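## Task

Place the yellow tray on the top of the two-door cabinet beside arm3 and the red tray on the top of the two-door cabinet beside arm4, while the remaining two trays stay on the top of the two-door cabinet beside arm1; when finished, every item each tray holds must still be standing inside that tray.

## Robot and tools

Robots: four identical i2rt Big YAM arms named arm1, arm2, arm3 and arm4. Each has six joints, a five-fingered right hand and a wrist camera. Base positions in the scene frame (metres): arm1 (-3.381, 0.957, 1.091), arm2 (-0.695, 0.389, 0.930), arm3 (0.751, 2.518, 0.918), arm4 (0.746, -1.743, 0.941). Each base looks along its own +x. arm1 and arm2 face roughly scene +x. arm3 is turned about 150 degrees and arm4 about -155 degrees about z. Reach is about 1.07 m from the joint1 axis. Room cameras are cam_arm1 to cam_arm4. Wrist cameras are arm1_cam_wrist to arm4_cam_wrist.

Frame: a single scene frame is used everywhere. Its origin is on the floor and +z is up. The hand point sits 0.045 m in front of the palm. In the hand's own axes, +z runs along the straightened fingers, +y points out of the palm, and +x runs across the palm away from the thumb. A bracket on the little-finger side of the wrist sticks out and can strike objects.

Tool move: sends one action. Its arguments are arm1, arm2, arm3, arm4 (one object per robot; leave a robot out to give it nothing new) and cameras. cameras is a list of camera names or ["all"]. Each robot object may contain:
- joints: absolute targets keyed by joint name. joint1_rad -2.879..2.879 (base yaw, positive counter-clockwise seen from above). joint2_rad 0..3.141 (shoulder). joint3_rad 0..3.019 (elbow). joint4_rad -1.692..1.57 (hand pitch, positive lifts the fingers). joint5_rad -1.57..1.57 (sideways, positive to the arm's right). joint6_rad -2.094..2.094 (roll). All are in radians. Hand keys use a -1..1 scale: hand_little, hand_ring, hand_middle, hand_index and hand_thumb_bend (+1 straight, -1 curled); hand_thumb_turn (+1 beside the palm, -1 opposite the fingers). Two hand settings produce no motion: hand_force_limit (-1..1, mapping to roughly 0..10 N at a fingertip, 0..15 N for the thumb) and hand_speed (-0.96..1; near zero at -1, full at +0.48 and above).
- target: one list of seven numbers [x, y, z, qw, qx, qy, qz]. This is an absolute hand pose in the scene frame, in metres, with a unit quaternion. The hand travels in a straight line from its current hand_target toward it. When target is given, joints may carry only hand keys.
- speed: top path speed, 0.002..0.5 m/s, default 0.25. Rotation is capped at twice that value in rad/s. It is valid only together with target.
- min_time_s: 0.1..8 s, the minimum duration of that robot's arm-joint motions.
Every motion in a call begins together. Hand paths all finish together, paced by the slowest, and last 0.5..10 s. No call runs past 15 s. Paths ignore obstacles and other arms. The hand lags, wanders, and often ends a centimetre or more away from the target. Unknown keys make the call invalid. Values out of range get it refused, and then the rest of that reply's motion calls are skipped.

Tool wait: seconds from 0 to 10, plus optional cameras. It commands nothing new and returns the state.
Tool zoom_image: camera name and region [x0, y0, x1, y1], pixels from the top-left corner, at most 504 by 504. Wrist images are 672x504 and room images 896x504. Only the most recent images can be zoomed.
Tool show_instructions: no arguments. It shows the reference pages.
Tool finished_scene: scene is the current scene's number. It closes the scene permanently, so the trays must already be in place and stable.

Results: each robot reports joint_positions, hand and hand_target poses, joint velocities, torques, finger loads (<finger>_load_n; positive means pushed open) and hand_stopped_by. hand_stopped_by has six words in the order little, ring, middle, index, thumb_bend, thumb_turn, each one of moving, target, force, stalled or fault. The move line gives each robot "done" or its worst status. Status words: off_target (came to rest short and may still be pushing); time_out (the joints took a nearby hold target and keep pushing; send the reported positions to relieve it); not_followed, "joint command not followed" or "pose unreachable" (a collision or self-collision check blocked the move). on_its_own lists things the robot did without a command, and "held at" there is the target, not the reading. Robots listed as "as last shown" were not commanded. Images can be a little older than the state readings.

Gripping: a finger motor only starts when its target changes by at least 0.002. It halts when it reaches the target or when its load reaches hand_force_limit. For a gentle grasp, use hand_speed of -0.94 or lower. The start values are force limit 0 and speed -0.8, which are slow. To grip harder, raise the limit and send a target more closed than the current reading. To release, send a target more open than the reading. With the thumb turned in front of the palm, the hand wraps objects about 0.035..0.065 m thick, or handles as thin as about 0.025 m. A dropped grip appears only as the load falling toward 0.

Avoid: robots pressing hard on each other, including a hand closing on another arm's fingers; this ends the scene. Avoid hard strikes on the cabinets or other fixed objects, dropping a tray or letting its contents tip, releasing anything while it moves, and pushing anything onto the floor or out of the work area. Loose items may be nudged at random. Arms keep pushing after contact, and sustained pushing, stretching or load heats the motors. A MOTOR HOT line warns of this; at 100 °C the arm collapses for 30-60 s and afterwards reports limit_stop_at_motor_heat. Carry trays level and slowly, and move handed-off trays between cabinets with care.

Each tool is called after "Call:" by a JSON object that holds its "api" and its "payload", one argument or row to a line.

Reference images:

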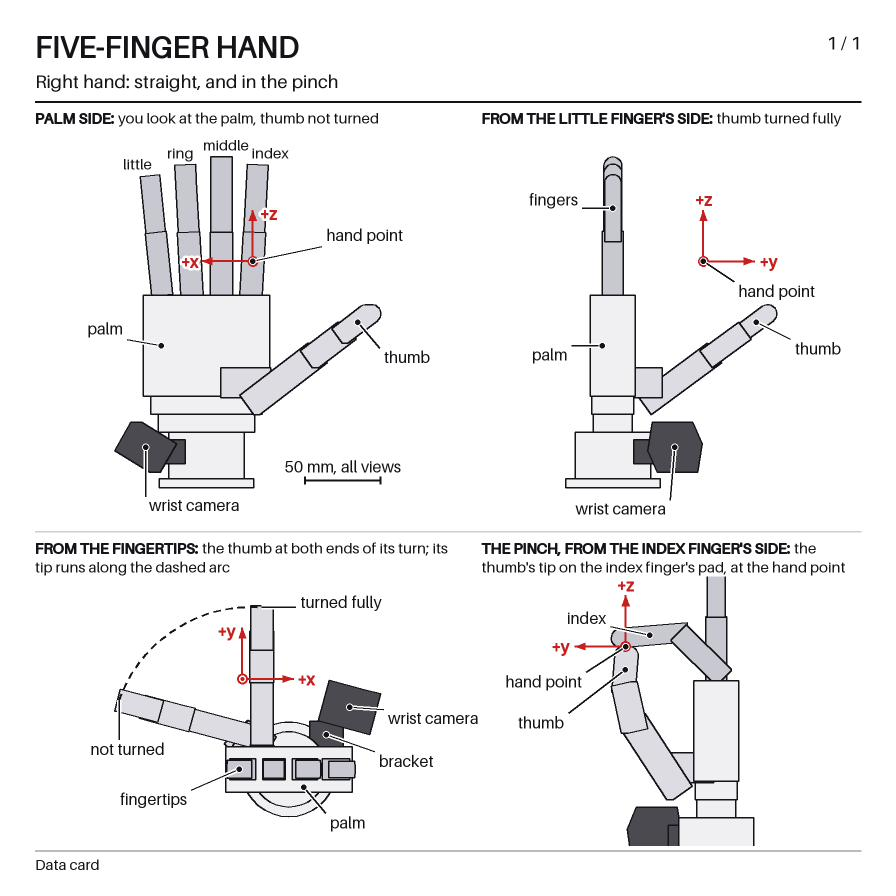

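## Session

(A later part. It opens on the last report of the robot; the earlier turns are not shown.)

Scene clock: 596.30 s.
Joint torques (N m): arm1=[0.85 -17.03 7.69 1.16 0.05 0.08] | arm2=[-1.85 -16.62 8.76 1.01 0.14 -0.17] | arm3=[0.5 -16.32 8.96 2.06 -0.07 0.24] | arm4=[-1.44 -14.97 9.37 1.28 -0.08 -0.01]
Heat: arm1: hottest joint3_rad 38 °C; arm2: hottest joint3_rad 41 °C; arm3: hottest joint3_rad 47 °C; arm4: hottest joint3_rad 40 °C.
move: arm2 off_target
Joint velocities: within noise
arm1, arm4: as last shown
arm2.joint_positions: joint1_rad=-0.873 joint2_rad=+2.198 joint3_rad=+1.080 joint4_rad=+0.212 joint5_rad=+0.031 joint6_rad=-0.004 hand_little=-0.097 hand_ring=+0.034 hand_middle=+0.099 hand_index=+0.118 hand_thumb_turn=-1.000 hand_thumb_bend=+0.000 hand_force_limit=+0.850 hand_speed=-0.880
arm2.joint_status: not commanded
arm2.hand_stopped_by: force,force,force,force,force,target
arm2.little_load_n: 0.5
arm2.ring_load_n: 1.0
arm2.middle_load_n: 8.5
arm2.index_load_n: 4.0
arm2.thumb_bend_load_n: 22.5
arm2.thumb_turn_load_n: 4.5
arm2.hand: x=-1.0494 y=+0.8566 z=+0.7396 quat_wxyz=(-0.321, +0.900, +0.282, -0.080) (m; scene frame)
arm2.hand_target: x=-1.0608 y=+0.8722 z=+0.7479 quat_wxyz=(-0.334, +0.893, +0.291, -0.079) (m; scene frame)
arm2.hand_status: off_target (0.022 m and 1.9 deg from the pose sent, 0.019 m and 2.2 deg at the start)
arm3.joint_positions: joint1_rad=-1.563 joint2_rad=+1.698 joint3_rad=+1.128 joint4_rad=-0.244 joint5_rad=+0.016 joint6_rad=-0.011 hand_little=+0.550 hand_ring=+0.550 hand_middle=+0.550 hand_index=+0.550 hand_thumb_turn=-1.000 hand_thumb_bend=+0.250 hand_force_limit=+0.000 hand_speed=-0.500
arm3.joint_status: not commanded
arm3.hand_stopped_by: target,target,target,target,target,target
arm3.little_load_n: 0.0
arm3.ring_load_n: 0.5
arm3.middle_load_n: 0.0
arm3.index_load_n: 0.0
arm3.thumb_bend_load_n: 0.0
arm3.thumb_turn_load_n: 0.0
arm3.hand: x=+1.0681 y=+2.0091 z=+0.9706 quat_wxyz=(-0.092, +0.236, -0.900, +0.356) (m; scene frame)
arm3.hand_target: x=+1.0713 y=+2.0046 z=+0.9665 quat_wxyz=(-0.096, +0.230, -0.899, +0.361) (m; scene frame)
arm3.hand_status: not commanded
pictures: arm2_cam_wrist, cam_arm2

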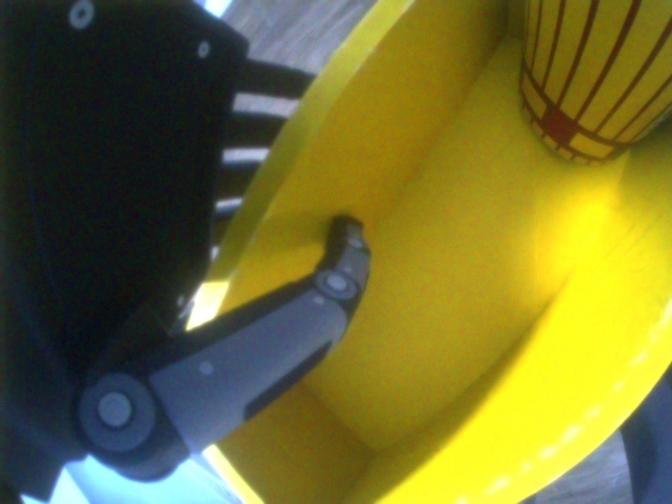

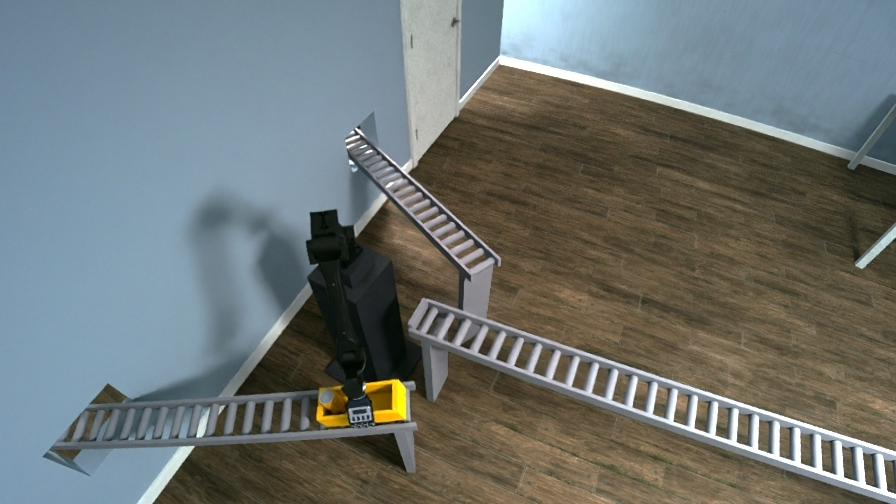

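Call:
{"api": "move", "payload": {
  "arm2": {"target": [-1.0595, 0.871, 0.728, 0.3336, -0.8934, -0.2911, 0.0795], "speed": 0.04},
  "cameras": ["arm2_cam_wrist", "cam_arm2"]
}}

Call:
{"api": "zoom_image", "payload": {
  "camera": "cam_arm2",
  "region": [312, 380, 422, 455]
}}

Scene clock: 599.37 s.
Joint torques (N m): arm1=[0.85 -17.03 7.68 1.18 0.04 0.08] | arm2=[-2.02 -15.91 7.62 2.02 0.06 -0.06] | arm3=[0.56 -16.38 8.96 2.04 -0.07 0.24] | arm4=[-1.38 -15.03 9.44 1.21 -0.07 -0.03]
Heat: arm1: hottest joint3_rad 38 °C; arm2: hottest joint3_rad 41 °C; arm3: hottest joint3_rad 47 °C; arm4: hottest joint3_rad 40 °C.
move: arm2 off_target
Joint velocities: within noise
arm1, arm3, arm4: as last shown
arm2.joint_positions: joint1_rad=-0.870 joint2_rad=+2.231 joint3_rad=+1.097 joint4_rad=+0.221 joint5_rad=+0.031 joint6_rad=-0.016 hand_little=-0.097 hand_ring=+0.034 hand_middle=+0.099 hand_index=+0.118 hand_thumb_turn=-1.000 hand_thumb_bend=+0.000 hand_force_limit=+0.850 hand_speed=-0.880
arm2.joint_status: not commanded
arm2.hand_stopped_by: force,force,force,force,force,target
arm2.little_load_n: 1.0
arm2.ring_load_n: 0.5
arm2.middle_load_n: 7.0
arm2.index_load_n: 4.5
arm2.thumb_bend_load_n: 14.0
arm2.thumb_turn_load_n: 7.0
arm2.hand: x=-1.0507 y=+0.8568 z=+0.7262 quat_wxyz=(-0.318, +0.899, +0.289, -0.078) (m; scene frame)
arm2.hand_target: x=-1.0598 y=+0.8702 z=+0.7286 quat_wxyz=(-0.334, +0.893, +0.292, -0.080) (m; scene frame)
arm2.hand_status: off_target (0.017 m and 1.9 deg from the pose sent, 0.021 m and 1.9 deg at the start)
arm3.ring_load_n: 0.0
pictures: arm2_cam_wrist, cam_arm2

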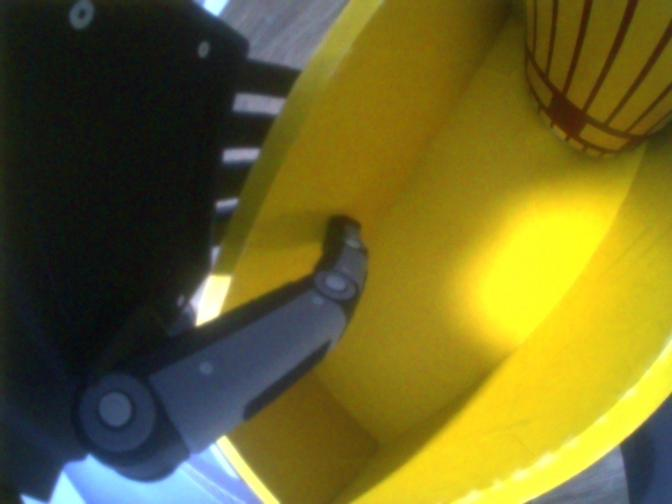

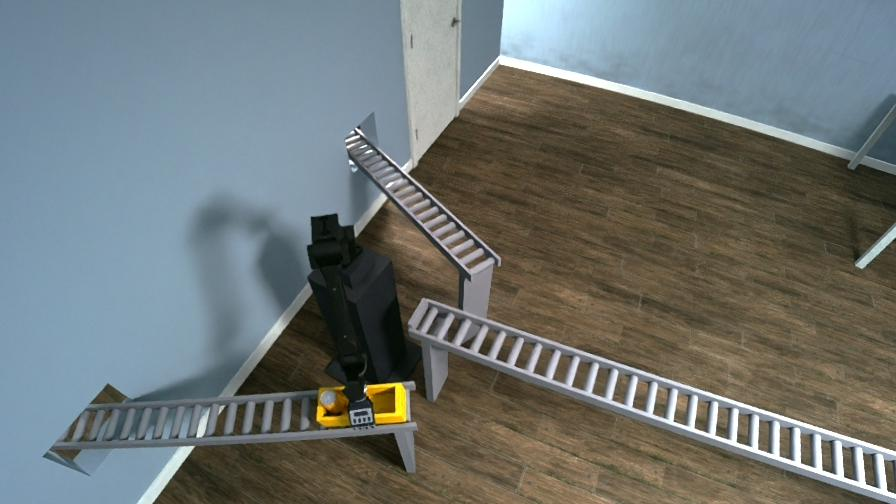

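Scaled by 4.582 from the camera's 896x504 image, which has a finer 1280x720 frame.

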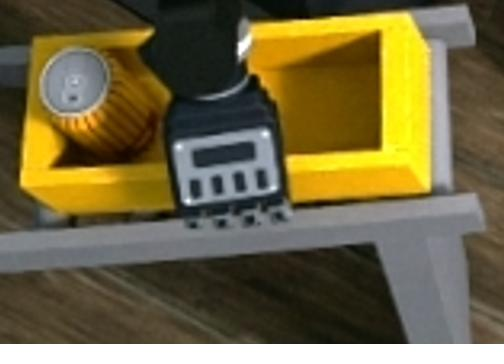

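Call:
{"api": "move", "payload": {
  "arm2": {"target": [-1.0595, 0.871, 0.712, 0.3336, -0.8934, -0.2911, 0.0795], "speed": 0.04},
  "cameras": ["arm2_cam_wrist", "cam_arm2"]
}}

Call:
{"api": "zoom_image", "payload": {
  "camera": "cam_arm2",
  "region": [312, 380, 422, 455]
}}

Scene clock: 601.87 s.
Joint torques (N m): arm1=[0.91 -16.91 7.68 1.18 0.04 0.08] | arm2=[-2.02 -14.21 7.99 2.66 -0.08 -0.06] | arm3=[0.56 -16.38 8.96 2.04 -0.08 0.24] | arm4=[-1.96 -14.39 9.42 1.1 -0.06 -0.04]
Heat: arm1: hottest joint3_rad 38 °C; arm2: hottest joint3_rad 41 °C; arm3: hottest joint3_rad 47 °C; arm4: hottest joint3_rad 40 °C.
move: arm2 off_target
Joint velocities: within noise
arm1, arm3, arm4: as last shown
arm2.joint_positions: joint1_rad=-0.874 joint2_rad=+2.244 joint3_rad=+1.099 joint4_rad=+0.237 joint5_rad=+0.047 joint6_rad=-0.028 hand_little=-0.096 hand_ring=+0.034 hand_middle=+0.099 hand_index=+0.118 hand_thumb_turn=-1.000 hand_thumb_bend=+0.000 hand_force_limit=+0.850 hand_speed=-0.880
arm2.joint_status: not commanded
arm2.hand_stopped_by: force,force,force,force,force,target
arm2.little_load_n: 2.0
arm2.ring_load_n: 0.0
arm2.middle_load_n: 5.5
arm2.index_load_n: 1.5
arm2.thumb_bend_load_n: 13.5
arm2.thumb_turn_load_n: 5.0
arm2.hand: x=-1.0457 y=+0.8610 z=+0.7211 quat_wxyz=(-0.323, +0.898, +0.290, -0.069) (m; scene frame)
arm2.hand_target: x=-1.0545 y=+0.8734 z=+0.7123 quat_wxyz=(-0.336, +0.893, +0.291, -0.072) (m; scene frame)
arm2.hand_status: off_target (0.019 m and 1.8 deg from the pose sent, 0.022 m and 1.9 deg at the start)
arm3.thumb_bend_load_n: 0.5
arm4.index_load_n: -0.5
pictures: arm2_cam_wrist, cam_arm2

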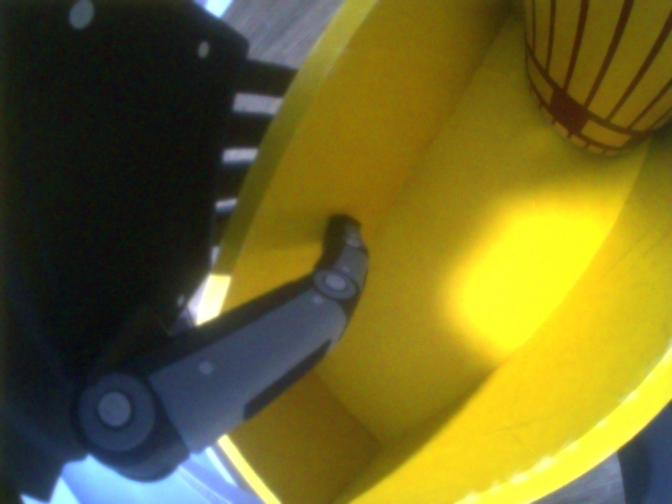

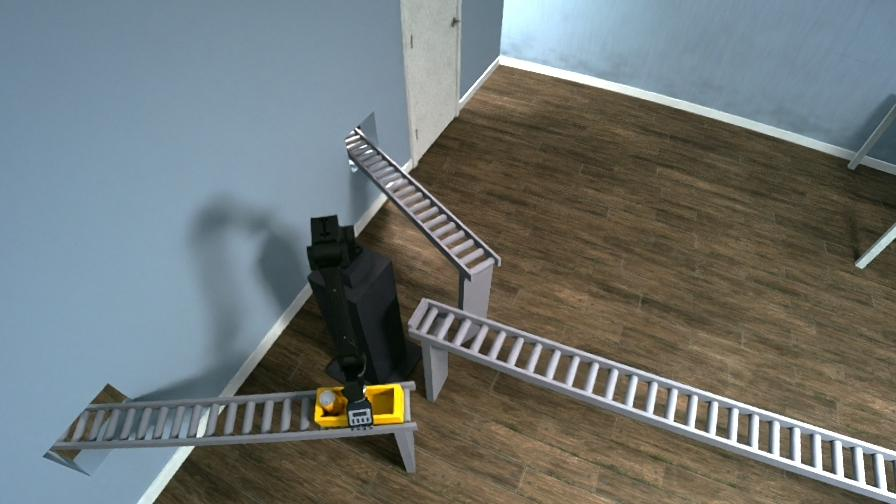

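Scaled by 4.582 from the camera's 896x504 image, which has a finer 1280x720 frame.

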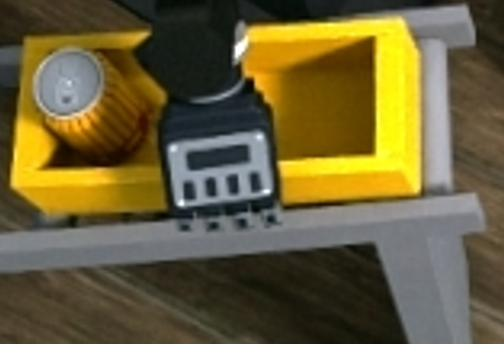

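Call:
{"api": "move", "payload": {
  "arm2": {"target": [-1.050, 0.867, 0.703, 0.3336, -0.8934, -0.2911, 0.0795], "speed": 0.04},
  "cameras": ["arm2_cam_wrist", "cam_arm2"]
}}

Call:
{"api": "zoom_image", "payload": {
  "camera": "cam_arm2",
  "region": [312, 380, 422, 455]
}}

Scene clock: 606.40 s.
Joint torques (N m): arm1=[0.91 -17.03 7.69 1.18 0.04 0.08] | arm2=[-2.78 -12.75 6.83 3.02 -0.37 0.05] | arm3=[0.56 -16.32 8.98 2.06 -0.08 0.24] | arm4=[-1.73 -14.62 9.43 1.09 -0.06 -0.03]
Heat: arm1: hottest joint3_rad 38 °C; arm2: hottest joint3_rad 41 °C; arm3: hottest joint3_rad 48 °C; arm4: hottest joint3_rad 40 °C.
move: arm2 off_target
Joint velocities: within noise
arm1, arm3, arm4: as last shown
arm2.joint_positions: joint1_rad=-0.878 joint2_rad=+2.245 joint3_rad=+1.091 joint4_rad=+0.258 joint5_rad=+0.038 joint6_rad=-0.030 hand_little=-0.097 hand_ring=+0.034 hand_middle=+0.099 hand_index=+0.118 hand_thumb_turn=-1.000 hand_thumb_bend=+0.000 hand_force_limit=+0.850 hand_speed=-0.880
arm2.joint_status: not commanded
arm2.hand_stopped_by: force,force,force,force,force,target
arm2.little_load_n: 1.0
arm2.ring_load_n: 0.0
arm2.middle_load_n: 3.5
arm2.index_load_n: 0.5
arm2.thumb_bend_load_n: 12.5
arm2.thumb_turn_load_n: 5.0
arm2.hand: x=-1.0457 y=+0.8612 z=+0.7208 quat_wxyz=(-0.328, +0.896, +0.290, -0.074) (m; scene frame)
arm2.hand_target: x=-1.0475 y=+0.8666 z=+0.7035 quat_wxyz=(-0.333, +0.894, +0.290, -0.079) (m; scene frame)
arm2.hand_status: off_target (0.019 m and 1.0 deg from the pose sent, 0.020 m and 1.8 deg at the start)
arm3.thumb_bend_load_n: 0.0
arm4.index_load_n: 0.0
pictures: arm2_cam_wrist, cam_arm2

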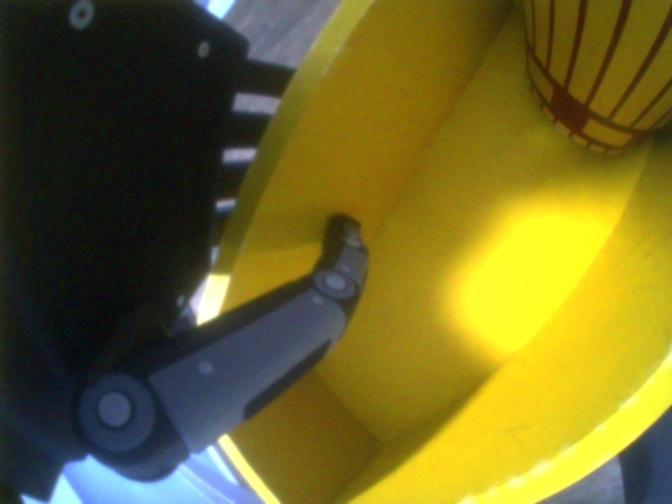

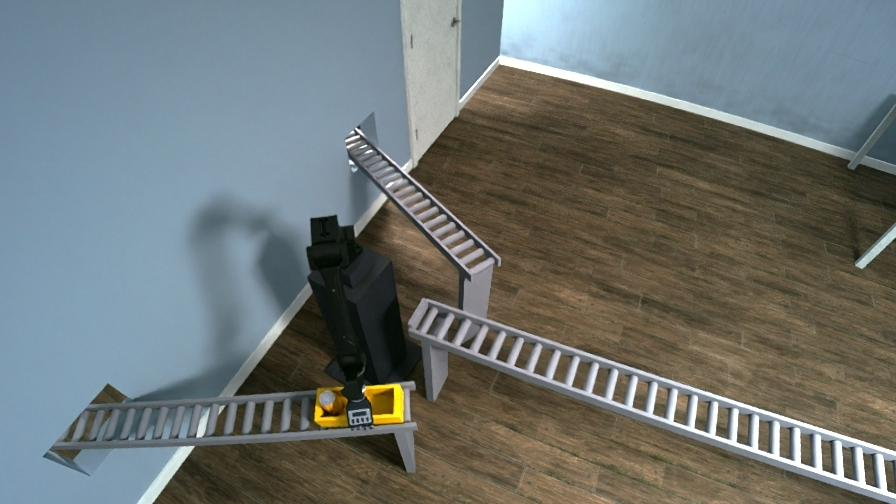

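Scaled by 4.582 from the camera's 896x504 image, which has a finer 1280x720 frame.

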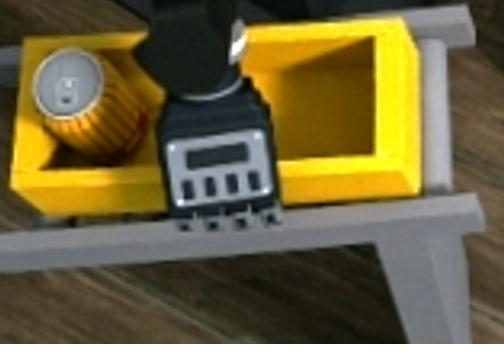

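Call:
{"api": "move", "payload": {
  "arm2": {"target": [-1.046, 0.863, 0.720, 0.3336, -0.8934, -0.2911, 0.0795], "speed": 0.03, "joints": {"hand_little": 0.45, "hand_ring": 0.45, "hand_middle": 0.45, "hand_index": 0.45, "hand_thumb_bend": 0.2, "hand_speed": -0.84}},
  "cameras": ["arm2_cam_wrist", "cam_arm2"]
}}

Call:
{"api": "zoom_image", "payload": {
  "camera": "cam_arm2",
  "region": [312, 380, 422, 455]
}}

Scene clock: 610.53 s.
Joint torques (N m): arm1=[0.79 -17.03 7.69 1.18 0.05 0.08] | arm2=[-1.03 -13.57 8.92 2.36 -0.17 0] | arm3=[0.5 -16.38 8.99 2.06 -0.08 0.24] | arm4=[-2.49 -14.97 9.25 1.1 -0.08 -0.06]
Heat: arm1: hottest joint3_rad 39 °C; arm2: hottest joint3_rad 41 °C; arm3: hottest joint3_rad 48 °C; arm4: hottest joint3_rad 41 °C.
move: arm2 off_target
Joint velocities: within noise
arm1, arm3, arm4: as last shown
arm2.joint_positions: joint1_rad=-0.887 joint2_rad=+2.214 joint3_rad=+1.033 joint4_rad=+0.258 joint5_rad=+0.016 joint6_rad=-0.021 hand_little=+0.450 hand_ring=+0.450 hand_middle=+0.443 hand_index=+0.450 hand_thumb_turn=-1.000 hand_thumb_bend=+0.200 hand_force_limit=+0.850 hand_speed=-0.840
arm2.joint_status: all done
arm2.hand_stopped_by: target,target,target,target,target,target
arm2.little_load_n: 0.0
arm2.ring_load_n: -0.5
arm2.middle_load_n: -11.0
arm2.index_load_n: -0.5
arm2.thumb_bend_load_n: 0.0
arm2.thumb_turn_load_n: 0.0
arm2.hand: x=-1.0315 y=+0.8414 z=+0.7226 quat_wxyz=(-0.312, +0.902, +0.287, -0.080) (m; scene frame)
arm2.hand_target: x=-1.0446 y=+0.8630 z=+0.7220 quat_wxyz=(-0.332, +0.895, +0.285, -0.086) (m; scene frame)
arm2.hand_status: off_target (0.026 m and 2.7 deg from the pose sent, 0.002 m and 1.0 deg at the start)
pictures: arm2_cam_wrist, cam_arm2

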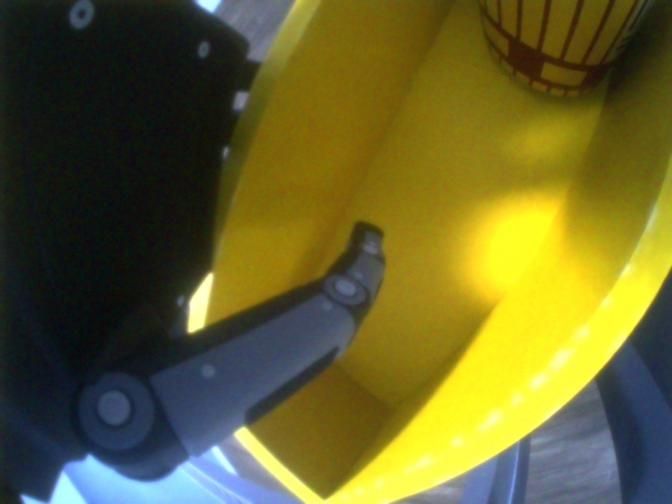

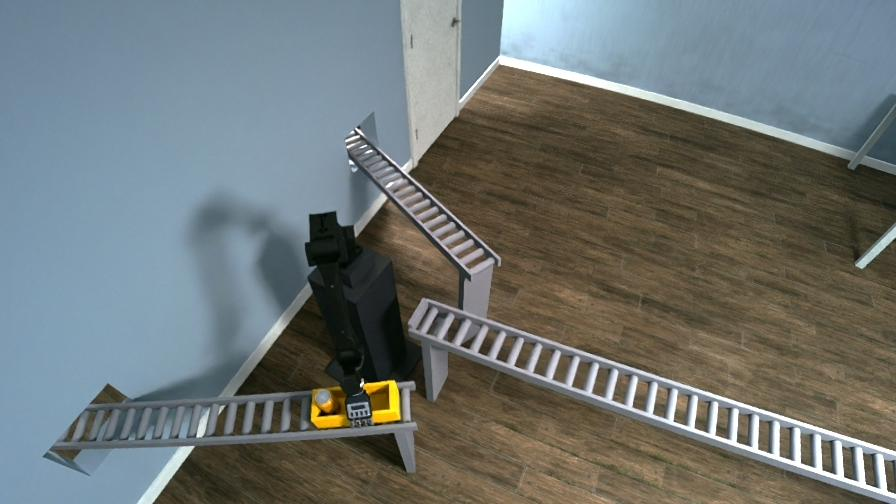

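Scaled by 4.582 from the camera's 896x504 image, which has a finer 1280x720 frame.

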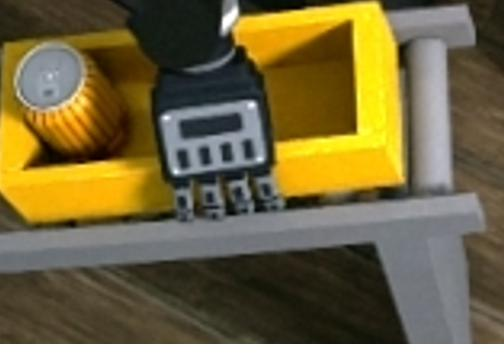

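Call:
{"api": "move", "payload": {
  "arm2": {"target": [-1.040, 0.856, 0.775, 0.3336, -0.8934, -0.2911, 0.0795], "speed": 0.05},
  "cameras": ["arm2_cam_wrist", "cam_arm2"]
}}

Call:
{"api": "zoom_image", "payload": {
  "camera": "cam_arm2",
  "region": [312, 380, 422, 455]
}}

Scene clock: 615.37 s.
Joint torques (N m): arm1=[0.85 -17.03 7.71 1.18 0.05 0.08] | arm2=[-0.79 -17.2 5.65 1.03 -0.25 -0.02] | arm3=[0.56 -16.38 8.98 2.06 -0.08 0.24] | arm4=[-1.44 -14.56 9.28 1.13 -0.08 -0.02]
Heat: arm1: hottest joint3_rad 39 °C; arm2: hottest joint3_rad 41 °C; arm3: hottest joint3_rad 48 °C; arm4: hottest joint3_rad 41 °C.
move: arm2 done
Joint velocities: within noise
arm1, arm3: as last shown
arm2.joint_positions: joint1_rad=-0.885 joint2_rad=+2.118 joint3_rad=+1.033 joint4_rad=+0.209 joint5_rad=+0.042 joint6_rad=-0.047 hand_little=+0.450 hand_ring=+0.450 hand_middle=+0.445 hand_index=+0.450 hand_thumb_turn=-1.000 hand_thumb_bend=+0.200 hand_force_limit=+0.850 hand_speed=-0.840
arm2.joint_status: not commanded
arm2.hand_stopped_by: target,target,target,target,target,target
arm2.little_load_n: 0.0
arm2.ring_load_n: 0.0
arm2.middle_load_n: 0.0
arm2.index_load_n: 0.0
arm2.thumb_bend_load_n: -0.5
arm2.thumb_turn_load_n: -0.5
arm2.hand: x=-1.0372 y=+0.8592 z=+0.7691 quat_wxyz=(-0.338, +0.892, +0.292, -0.070) (m; scene frame)
arm2.hand_target: x=-1.0397 y=+0.8578 z=+0.7742 quat_wxyz=(-0.336, +0.891, +0.296, -0.073) (m; scene frame)
arm2.hand_status: done (0.007 m and 1.2 deg from the pose sent, 0.055 m and 2.7 deg at the start)
arm4.joint_positions: joint1_rad=-0.078 joint2_rad=+1.823 joint3_rad=+1.010 joint4_rad=+0.029 joint5_rad=-0.078 joint6_rad=+0.034 hand_little=+0.550 hand_ring=+0.550 hand_middle=+0.550 hand_index=+0.550 hand_thumb_turn=-1.000 hand_thumb_bend=-0.050 hand_force_limit=+0.850 hand_speed=-0.750
arm4.joint_status: not commanded
arm4.hand_stopped_by: target,target,target,target,target,target
arm4.little_load_n: 0.0
arm4.ring_load_n: 0.0
arm4.middle_load_n: 0.0
arm4.index_load_n: 0.0
arm4.thumb_bend_load_n: 0.0
arm4.thumb_turn_load_n: 0.0
arm4.hand: x=+1.2841 y=-1.9908 z=+0.9151 quat_wxyz=(-0.231, +0.465, -0.797, +0.308) (m; scene frame)
arm4.hand_target: x=+1.2912 y=-1.9967 z=+0.9293 quat_wxyz=(-0.236, +0.459, -0.797, +0.314) (m; scene frame)
arm4.hand_status: not commanded
pictures: arm2_cam_wrist, cam_arm2

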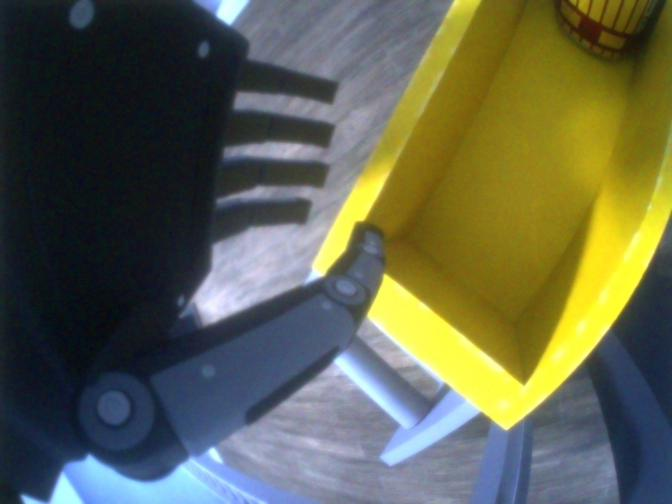

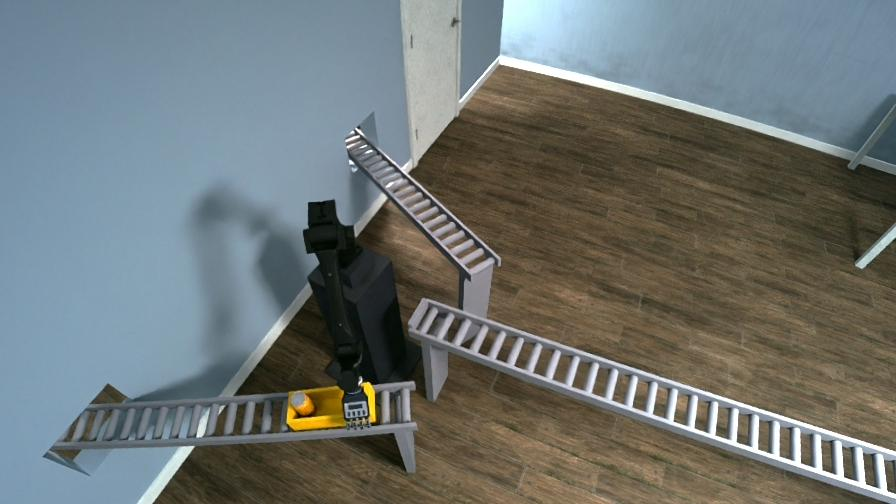

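Scaled by 4.582 from the camera's 896x504 image, which has a finer 1280x720 frame.

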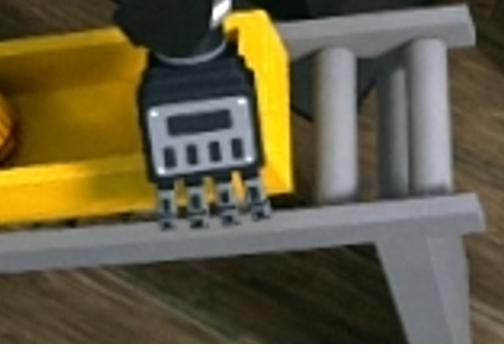

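Call:
{"api": "move", "payload": {
  "arm2": {"target": [-1.040, 0.856, 0.93, 0.3336, -0.8934, -0.2911, 0.0795], "speed": 0.15},
  "cameras": ["cam_arm2", "cam_arm3"]
}}

Call:
{"api": "zoom_image", "payload": {
  "camera": "cam_arm2",
  "region": [230, 370, 340, 445]
}}

Scene clock: 618.53 s.
Joint torques (N m): arm1=[0.91 -17.03 7.66 1.2 0.03 0.08] | arm2=[-1.49 -15.15 11.25 0.9 -0.21 0.1] | arm3=[0.5 -16.32 8.99 2.04 -0.08 0.24] | arm4=[-1.49 -14.68 9.35 1.22 -0.07 -0.06]
Heat: arm1: hottest joint3_rad 39 °C; arm2: hottest joint3_rad 41 °C; arm3: hottest joint3_rad 48 °C; arm4: hottest joint3_rad 41 °C.
move: arm2 off_target
Joint velocities: within noise
arm1, arm3, arm4: as last shown
arm1.thumb_turn_load_n: 0.5
arm2.joint_positions: joint1_rad=-0.874 joint2_rad=+1.783 joint3_rad=+1.036 joint4_rad=-0.162 joint5_rad=+0.015 joint6_rad=-0.036 hand_little=+0.450 hand_ring=+0.450 hand_middle=+0.445 hand_index=+0.450 hand_thumb_turn=-1.000 hand_thumb_bend=+0.200 hand_force_limit=+0.850 hand_speed=-0.840
arm2.joint_status: not commanded
arm2.hand_stopped_by: target,target,target,target,target,target
arm2.little_load_n: 0.0
arm2.ring_load_n: 0.0
arm2.middle_load_n: 0.0
arm2.index_load_n: 0.0
arm2.thumb_bend_load_n: 0.0
arm2.thumb_turn_load_n: 0.0
arm2.hand: x=-1.0388 y=+0.8376 z=+0.9113 quat_wxyz=(-0.318, +0.896, +0.299, -0.082) (m; scene frame)
arm2.hand_target: x=-1.0477 y=+0.8515 z=+0.9295 quat_wxyz=(-0.331, +0.893, +0.293, -0.088) (m; scene frame)
arm2.hand_status: off_target (0.026 m and 2.0 deg from the pose sent, 0.161 m and 1.2 deg at the start)
arm3.index_load_n: -0.5
arm4.ring_load_n: -0.5
pictures: cam_arm2, cam_arm3

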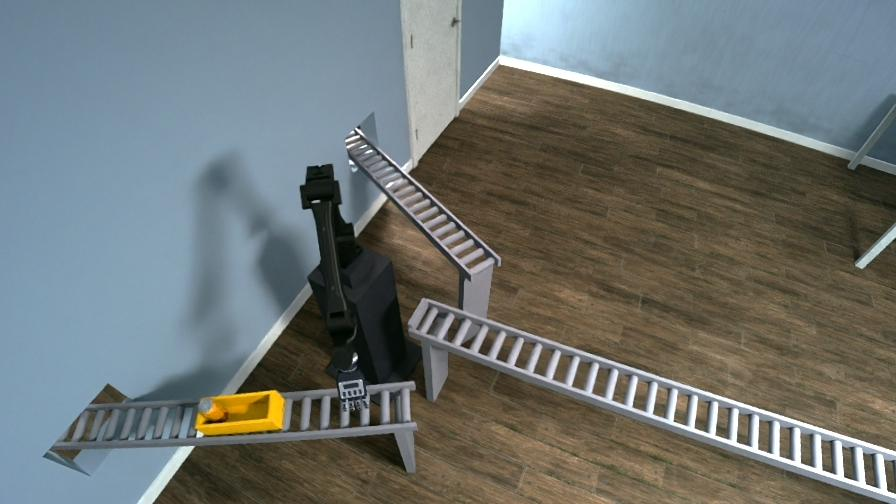

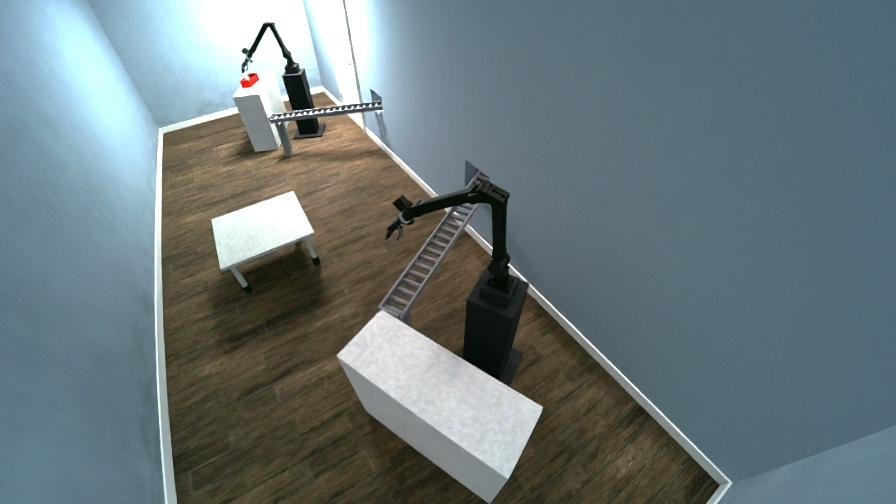

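Scaled by 4.582 from the camera's 896x504 image, which has a finer 1280x720 frame.

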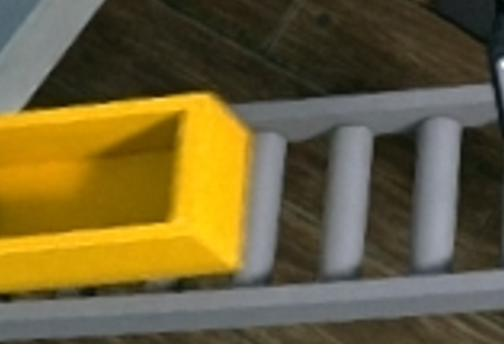

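Call:
{"api": "move", "payload": {
  "cameras": ["cam_arm3", "arm3_cam_wrist", "cam_arm4"]
}}

Call:
{"api": "zoom_image", "payload": {
  "camera": "cam_arm3",
  "region": [360, 220, 480, 340]
}}

Scene clock: 626.40 s.
Joint torques (N m): arm1=[0.85 -17.03 7.68 1.2 0.04 0.08] | arm2=[-1.55 -15.5 11.19 0.88 -0.22 0.11] | arm3=[0.56 -16.38 8.96 2.04 -0.08 0.24] | arm4=[-1.44 -14.39 9.24 1.11 -0.07 -0.07]
Heat: arm1: hottest joint3_rad 39 °C; arm2: hottest joint3_rad 41 °C; arm3: hottest joint3_rad 48 °C; arm4: hottest joint3_rad 41 °C.
Joint velocities: within noise
arm1.joint_positions: joint1_rad=+1.645 joint2_rad=+1.834 joint3_rad=+1.069 joint4_rad=+0.003 joint5_rad=+0.042 joint6_rad=+0.050 hand_little=+0.550 hand_ring=+0.550 hand_middle=+0.200 hand_index=+0.550 hand_thumb_turn=-1.000 hand_thumb_bend=-0.030 hand_force_limit=+1.000 hand_speed=-0.700
arm1.joint_status: not commanded
arm1.hand_stopped_by: target,target,target,target,target,target
arm1.little_load_n: 0.0
arm1.ring_load_n: 0.0
arm1.middle_load_n: 0.0
arm1.index_load_n: 0.0
arm1.thumb_bend_load_n: 0.5
arm1.thumb_turn_load_n: 0.0
arm1.hand: x=-3.3185 y=+0.3439 z=+1.0743 quat_wxyz=(+0.000, +0.002, +0.920, -0.392) (m; scene frame)
arm1.hand_target: x=-3.3145 y=+0.3425 z=+1.0787 quat_wxyz=(+0.002, +0.005, +0.921, -0.391) (m; scene frame)
arm1.hand_status: not commanded
arm2.joint_positions: joint1_rad=-0.874 joint2_rad=+1.783 joint3_rad=+1.036 joint4_rad=-0.162 joint5_rad=+0.015 joint6_rad=-0.036 hand_little=+0.450 hand_ring=+0.450 hand_middle=+0.445 hand_index=+0.450 hand_thumb_turn=-1.000 hand_thumb_bend=+0.200 hand_force_limit=+0.850 hand_speed=-0.840
arm2.joint_status: not commanded
arm2.hand_stopped_by: target,target,target,target,target,target
arm2.little_load_n: 0.0
arm2.ring_load_n: 0.0
arm2.middle_load_n: 0.0
arm2.index_load_n: 0.0
arm2.thumb_bend_load_n: 0.0
arm2.thumb_turn_load_n: 0.0
arm2.hand: x=-1.0388 y=+0.8376 z=+0.9113 quat_wxyz=(-0.318, +0.896, +0.299, -0.082) (m; scene frame)
arm2.hand_target: x=-1.0477 y=+0.8515 z=+0.9295 quat_wxyz=(-0.331, +0.893, +0.293, -0.088) (m; scene frame)
arm2.hand_status: off_target (0.026 m and 2.0 deg from the pose sent, 0.161 m and 1.2 deg at the start)
arm3.joint_positions: joint1_rad=-1.563 joint2_rad=+1.698 joint3_rad=+1.128 joint4_rad=-0.244 joint5_rad=+0.016 joint6_rad=-0.011 hand_little=+0.550 hand_ring=+0.550 hand_middle=+0.550 hand_index=+0.550 hand_thumb_turn=-1.000 hand_thumb_bend=+0.250 hand_force_limit=+0.000 hand_speed=-0.500
arm3.joint_status: not commanded
arm3.hand_stopped_by: target,target,target,target,target,target
arm3.little_load_n: 0.0
arm3.ring_load_n: 0.0
arm3.middle_load_n: 0.0
arm3.index_load_n: 0.0
arm3.thumb_bend_load_n: 0.0
arm3.thumb_turn_load_n: 0.0
arm3.hand: x=+1.0681 y=+2.0091 z=+0.9706 quat_wxyz=(-0.092, +0.236, -0.900, +0.356) (m; scene frame)
arm3.hand_target: x=+1.0713 y=+2.0046 z=+0.9665 quat_wxyz=(-0.096, +0.230, -0.899, +0.361) (m; scene frame)
arm3.hand_status: not commanded
arm4.joint_positions: joint1_rad=-0.078 joint2_rad=+1.823 joint3_rad=+1.010 joint4_rad=+0.029 joint5_rad=-0.078 joint6_rad=+0.034 hand_little=+0.550 hand_ring=+0.550 hand_middle=+0.550 hand_index=+0.550 hand_thumb_turn=-1.000 hand_thumb_bend=-0.050 hand_force_limit=+0.850 hand_speed=-0.750
arm4.joint_status: not commanded
arm4.hand_stopped_by: target,target,target,target,target,target
arm4.little_load_n: 0.0
arm4.ring_load_n: 0.0
arm4.middle_load_n: 0.0
arm4.index_load_n: 0.0
arm4.thumb_bend_load_n: 0.0
arm4.thumb_turn_load_n: 0.0
arm4.hand: x=+1.2841 y=-1.9908 z=+0.9151 quat_wxyz=(-0.231, +0.465, -0.797, +0.308) (m; scene frame)
arm4.hand_target: x=+1.2912 y=-1.9967 z=+0.9293 quat_wxyz=(-0.236, +0.459, -0.797, +0.314) (m; scene frame)
arm4.hand_status: not commanded
pictures: arm3_cam_wrist, cam_arm3, cam_arm4

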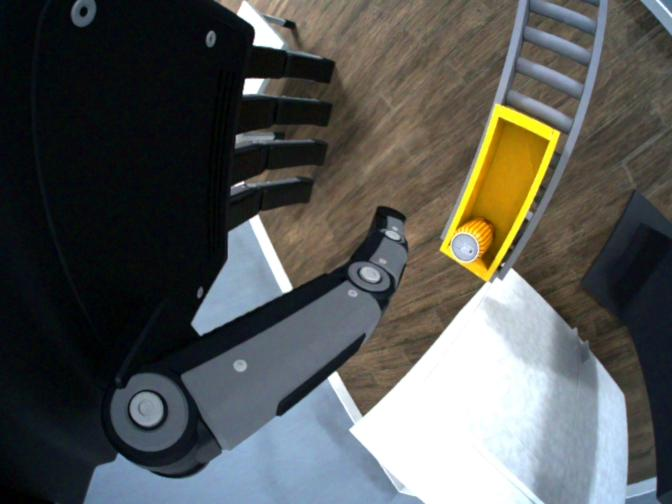

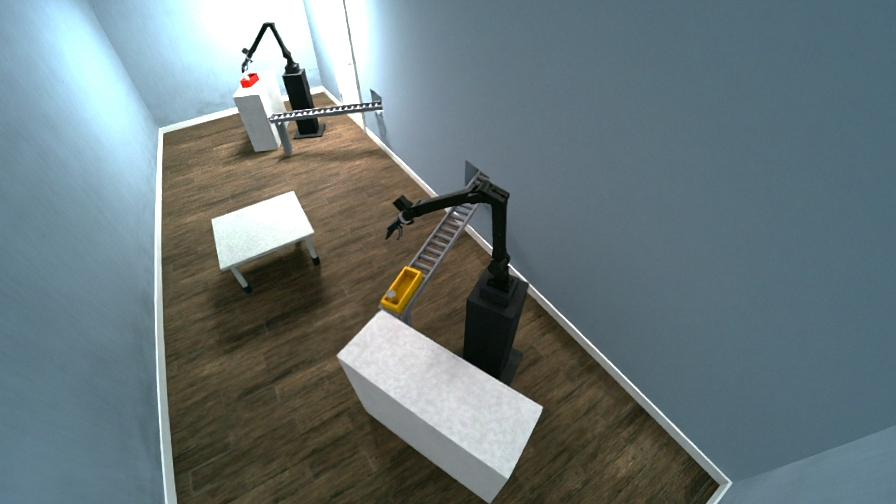

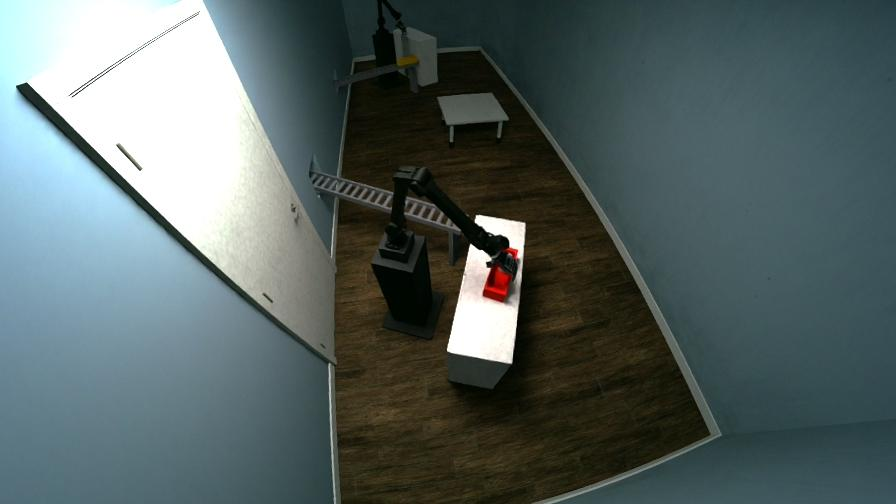

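Scaled by 4.200 from the camera's 896x504 image, which has a finer 1280x720 frame.

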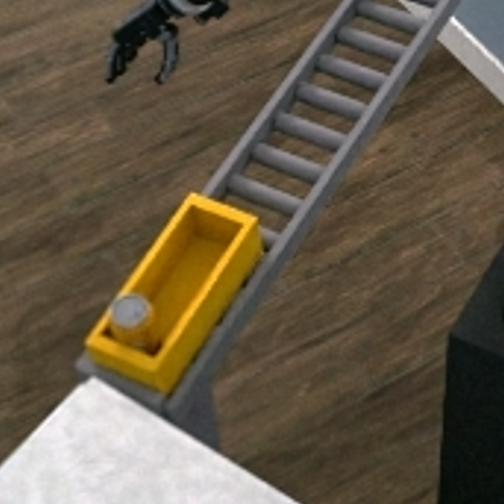

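Call:
{"api": "move", "payload": {
  "arm3": {"target": [1.072, 2.0, 0.685, 0.0828, -0.2274, 0.9118, -0.3319], "speed": 0.14, "joints": {"hand_thumb_bend": -0.1}},
  "cameras": ["arm3_cam_wrist"]
}}

Scene clock: 634.50 s.
Joint torques (N m): arm1=[0.85 -16.91 7.68 1.18 0.05 0.09] | arm2=[-1.9 -14.97 11.22 0.83 -0.22 0.09] | arm3=[-0.09 -19.43 7.46 1.88 0.14 0.24] | arm4=[-1.03 -14.97 9.33 1.18 -0.05 -0.05]
Heat: arm1: hottest joint3_rad 39 °C; arm2: hottest joint3_rad 42 °C; arm3: hottest joint3_rad 48 °C; arm4: hottest joint3_rad 41 °C.
move: arm3 off_target
Joint velocities: within noise
arm1, arm2, arm4: as last shown
arm1.thumb_bend_load_n: 0.0
arm1.thumb_turn_load_n: 0.5
arm3.joint_positions: joint1_rad=-1.563 joint2_rad=+2.286 joint3_rad=+1.115 joint4_rad=+0.268 joint5_rad=+0.020 joint6_rad=-0.010 hand_little=+0.550 hand_ring=+0.550 hand_middle=+0.550 hand_index=+0.550 hand_thumb_turn=-1.000 hand_thumb_bend=-0.100 hand_force_limit=+0.000 hand_speed=-0.500
arm3.joint_status: all done
arm3.hand_stopped_by: target,target,target,target,target,target
arm3.little_load_n: 0.0
arm3.ring_load_n: 0.0
arm3.middle_load_n: 0.0
arm3.index_load_n: 0.0
arm3.thumb_bend_load_n: 0.0
arm3.thumb_turn_load_n: 0.0
arm3.hand: x=+1.0658 y=+2.0209 z=+0.6876 quat_wxyz=(-0.080, +0.239, -0.915, +0.316) (m; scene frame)
arm3.hand_target: x=+1.0703 y=+2.0028 z=+0.6875 quat_wxyz=(-0.083, +0.228, -0.912, +0.332) (m; scene frame)
arm3.hand_status: off_target (0.022 m and 2.3 deg from the pose sent, 0.286 m and 3.4 deg at the start)
pictures: arm3_cam_wrist

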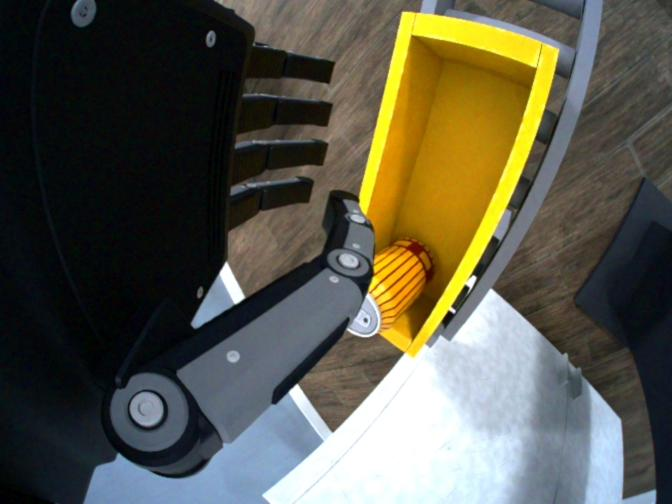

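Call:
{"api": "move", "payload": {
  "arm3": {"target": [1.068, 1.994, 0.575, 0.0828, -0.2274, 0.9118, -0.3319], "speed": 0.1},
  "cameras": ["arm3_cam_wrist"]
}}

Scene clock: 643.27 s.
Joint torques (N m): arm1=[0.85 -16.91 7.69 1.2 0.05 0.08] | arm2=[-2.02 -15.56 11.3 0.91 -0.18 0.1] | arm3=[-0.15 -19.84 5.9 1.59 -0.08 0.13] | arm4=[-1.9 -15.03 9.32 1.06 -0.06 -0.01]
Heat: arm1: hottest joint3_rad 39 °C; arm2: hottest joint3_rad 42 °C; arm3: hottest joint3_rad 48 °C; arm4: hottest joint3_rad 42 °C.
move: arm3 off_target
Joint velocities: within noise
arm1, arm2, arm4: as last shown
arm1.thumb_turn_load_n: 0.0
arm3.joint_positions: joint1_rad=-1.579 joint2_rad=+2.560 joint3_rad=+1.273 joint4_rad=+0.411 joint5_rad=+0.008 joint6_rad=-0.020 hand_little=+0.550 hand_ring=+0.550 hand_middle=+0.550 hand_index=+0.550 hand_thumb_turn=-1.000 hand_thumb_bend=-0.100 hand_force_limit=+0.000 hand_speed=-0.500
arm3.joint_status: not commanded
arm3.hand_stopped_by: target,target,target,target,target,target
arm3.little_load_n: 0.5
arm3.ring_load_n: 0.0
arm3.middle_load_n: 0.0
arm3.index_load_n: 0.0
arm3.thumb_bend_load_n: 0.0
arm3.thumb_turn_load_n: 0.0
arm3.hand: x=+1.0697 y=+2.0020 z=+0.5855 quat_wxyz=(-0.084, +0.238, -0.911, +0.328) (m; scene frame)
arm3.hand_target: x=+1.0672 y=+1.9962 z=+0.5748 quat_wxyz=(-0.085, +0.233, -0.910, +0.331) (m; scene frame)
arm3.hand_status: off_target (0.013 m and 1.3 deg from the pose sent, 0.116 m and 2.3 deg at the start)
pictures: arm3_cam_wrist

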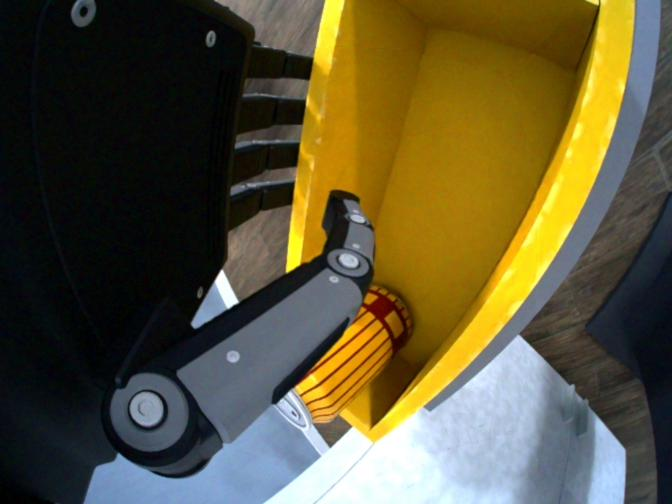

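Call:
{"api": "move", "payload": {
  "arm3": {"target": [1.066, 1.994, 0.531, 0.0828, -0.2274, 0.9118, -0.3319], "speed": 0.08},
  "cameras": ["arm3_cam_wrist"]
}}

Scene clock: 646.70 s.
Joint torques (N m): arm1=[0.79 -16.97 7.72 1.2 0.04 0.08] | arm2=[-1.85 -16.21 11.17 0.9 -0.22 0.11] | arm3=[-0.21 -19.78 5.15 1.54 0.12 0.21] | arm4=[-1.79 -14.51 9.33 1.09 -0.07 -0.02]
Heat: arm1: hottest joint3_rad 39 °C; arm2: hottest joint3_rad 42 °C; arm3: hottest joint3_rad 48 °C; arm4: hottest joint3_rad 42 °C.
move: arm3 off_target
Joint velocities: within noise
arm1, arm2, arm4: as last shown
arm3.joint_positions: joint1_rad=-1.580 joint2_rad=+2.660 joint3_rad=+1.352 joint4_rad=+0.450 joint5_rad=+0.003 joint6_rad=-0.020 hand_little=+0.550 hand_ring=+0.550 hand_middle=+0.550 hand_index=+0.550 hand_thumb_turn=-1.000 hand_thumb_bend=-0.100 hand_force_limit=+0.000 hand_speed=-0.500
arm3.joint_status: not commanded
arm3.hand_stopped_by: target,target,target,target,target,target
arm3.little_load_n: 0.0
arm3.ring_load_n: 0.0
arm3.middle_load_n: 0.0
arm3.index_load_n: -0.5
arm3.thumb_bend_load_n: 0.0
arm3.thumb_turn_load_n: 0.0
arm3.hand: x=+1.0753 y=+1.9929 z=+0.5501 quat_wxyz=(-0.088, +0.237, -0.907, +0.336) (m; scene frame)
arm3.hand_target: x=+1.0671 y=+1.9959 z=+0.5322 quat_wxyz=(-0.085, +0.229, -0.911, +0.331) (m; scene frame)
arm3.hand_status: off_target (0.021 m and 1.4 deg from the pose sent, 0.055 m and 1.3 deg at the start)
pictures: arm3_cam_wrist

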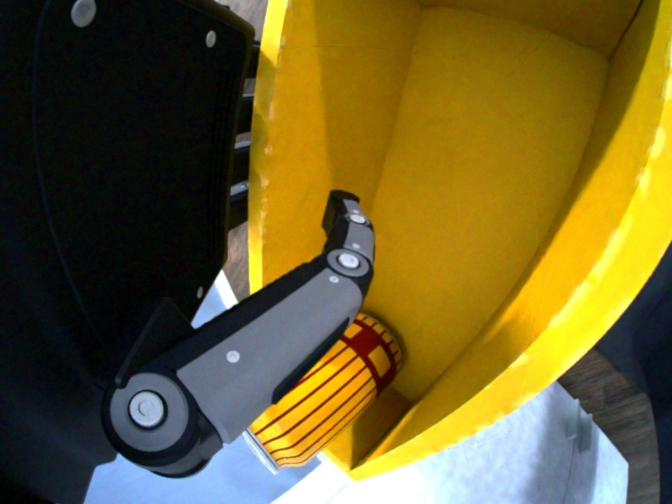

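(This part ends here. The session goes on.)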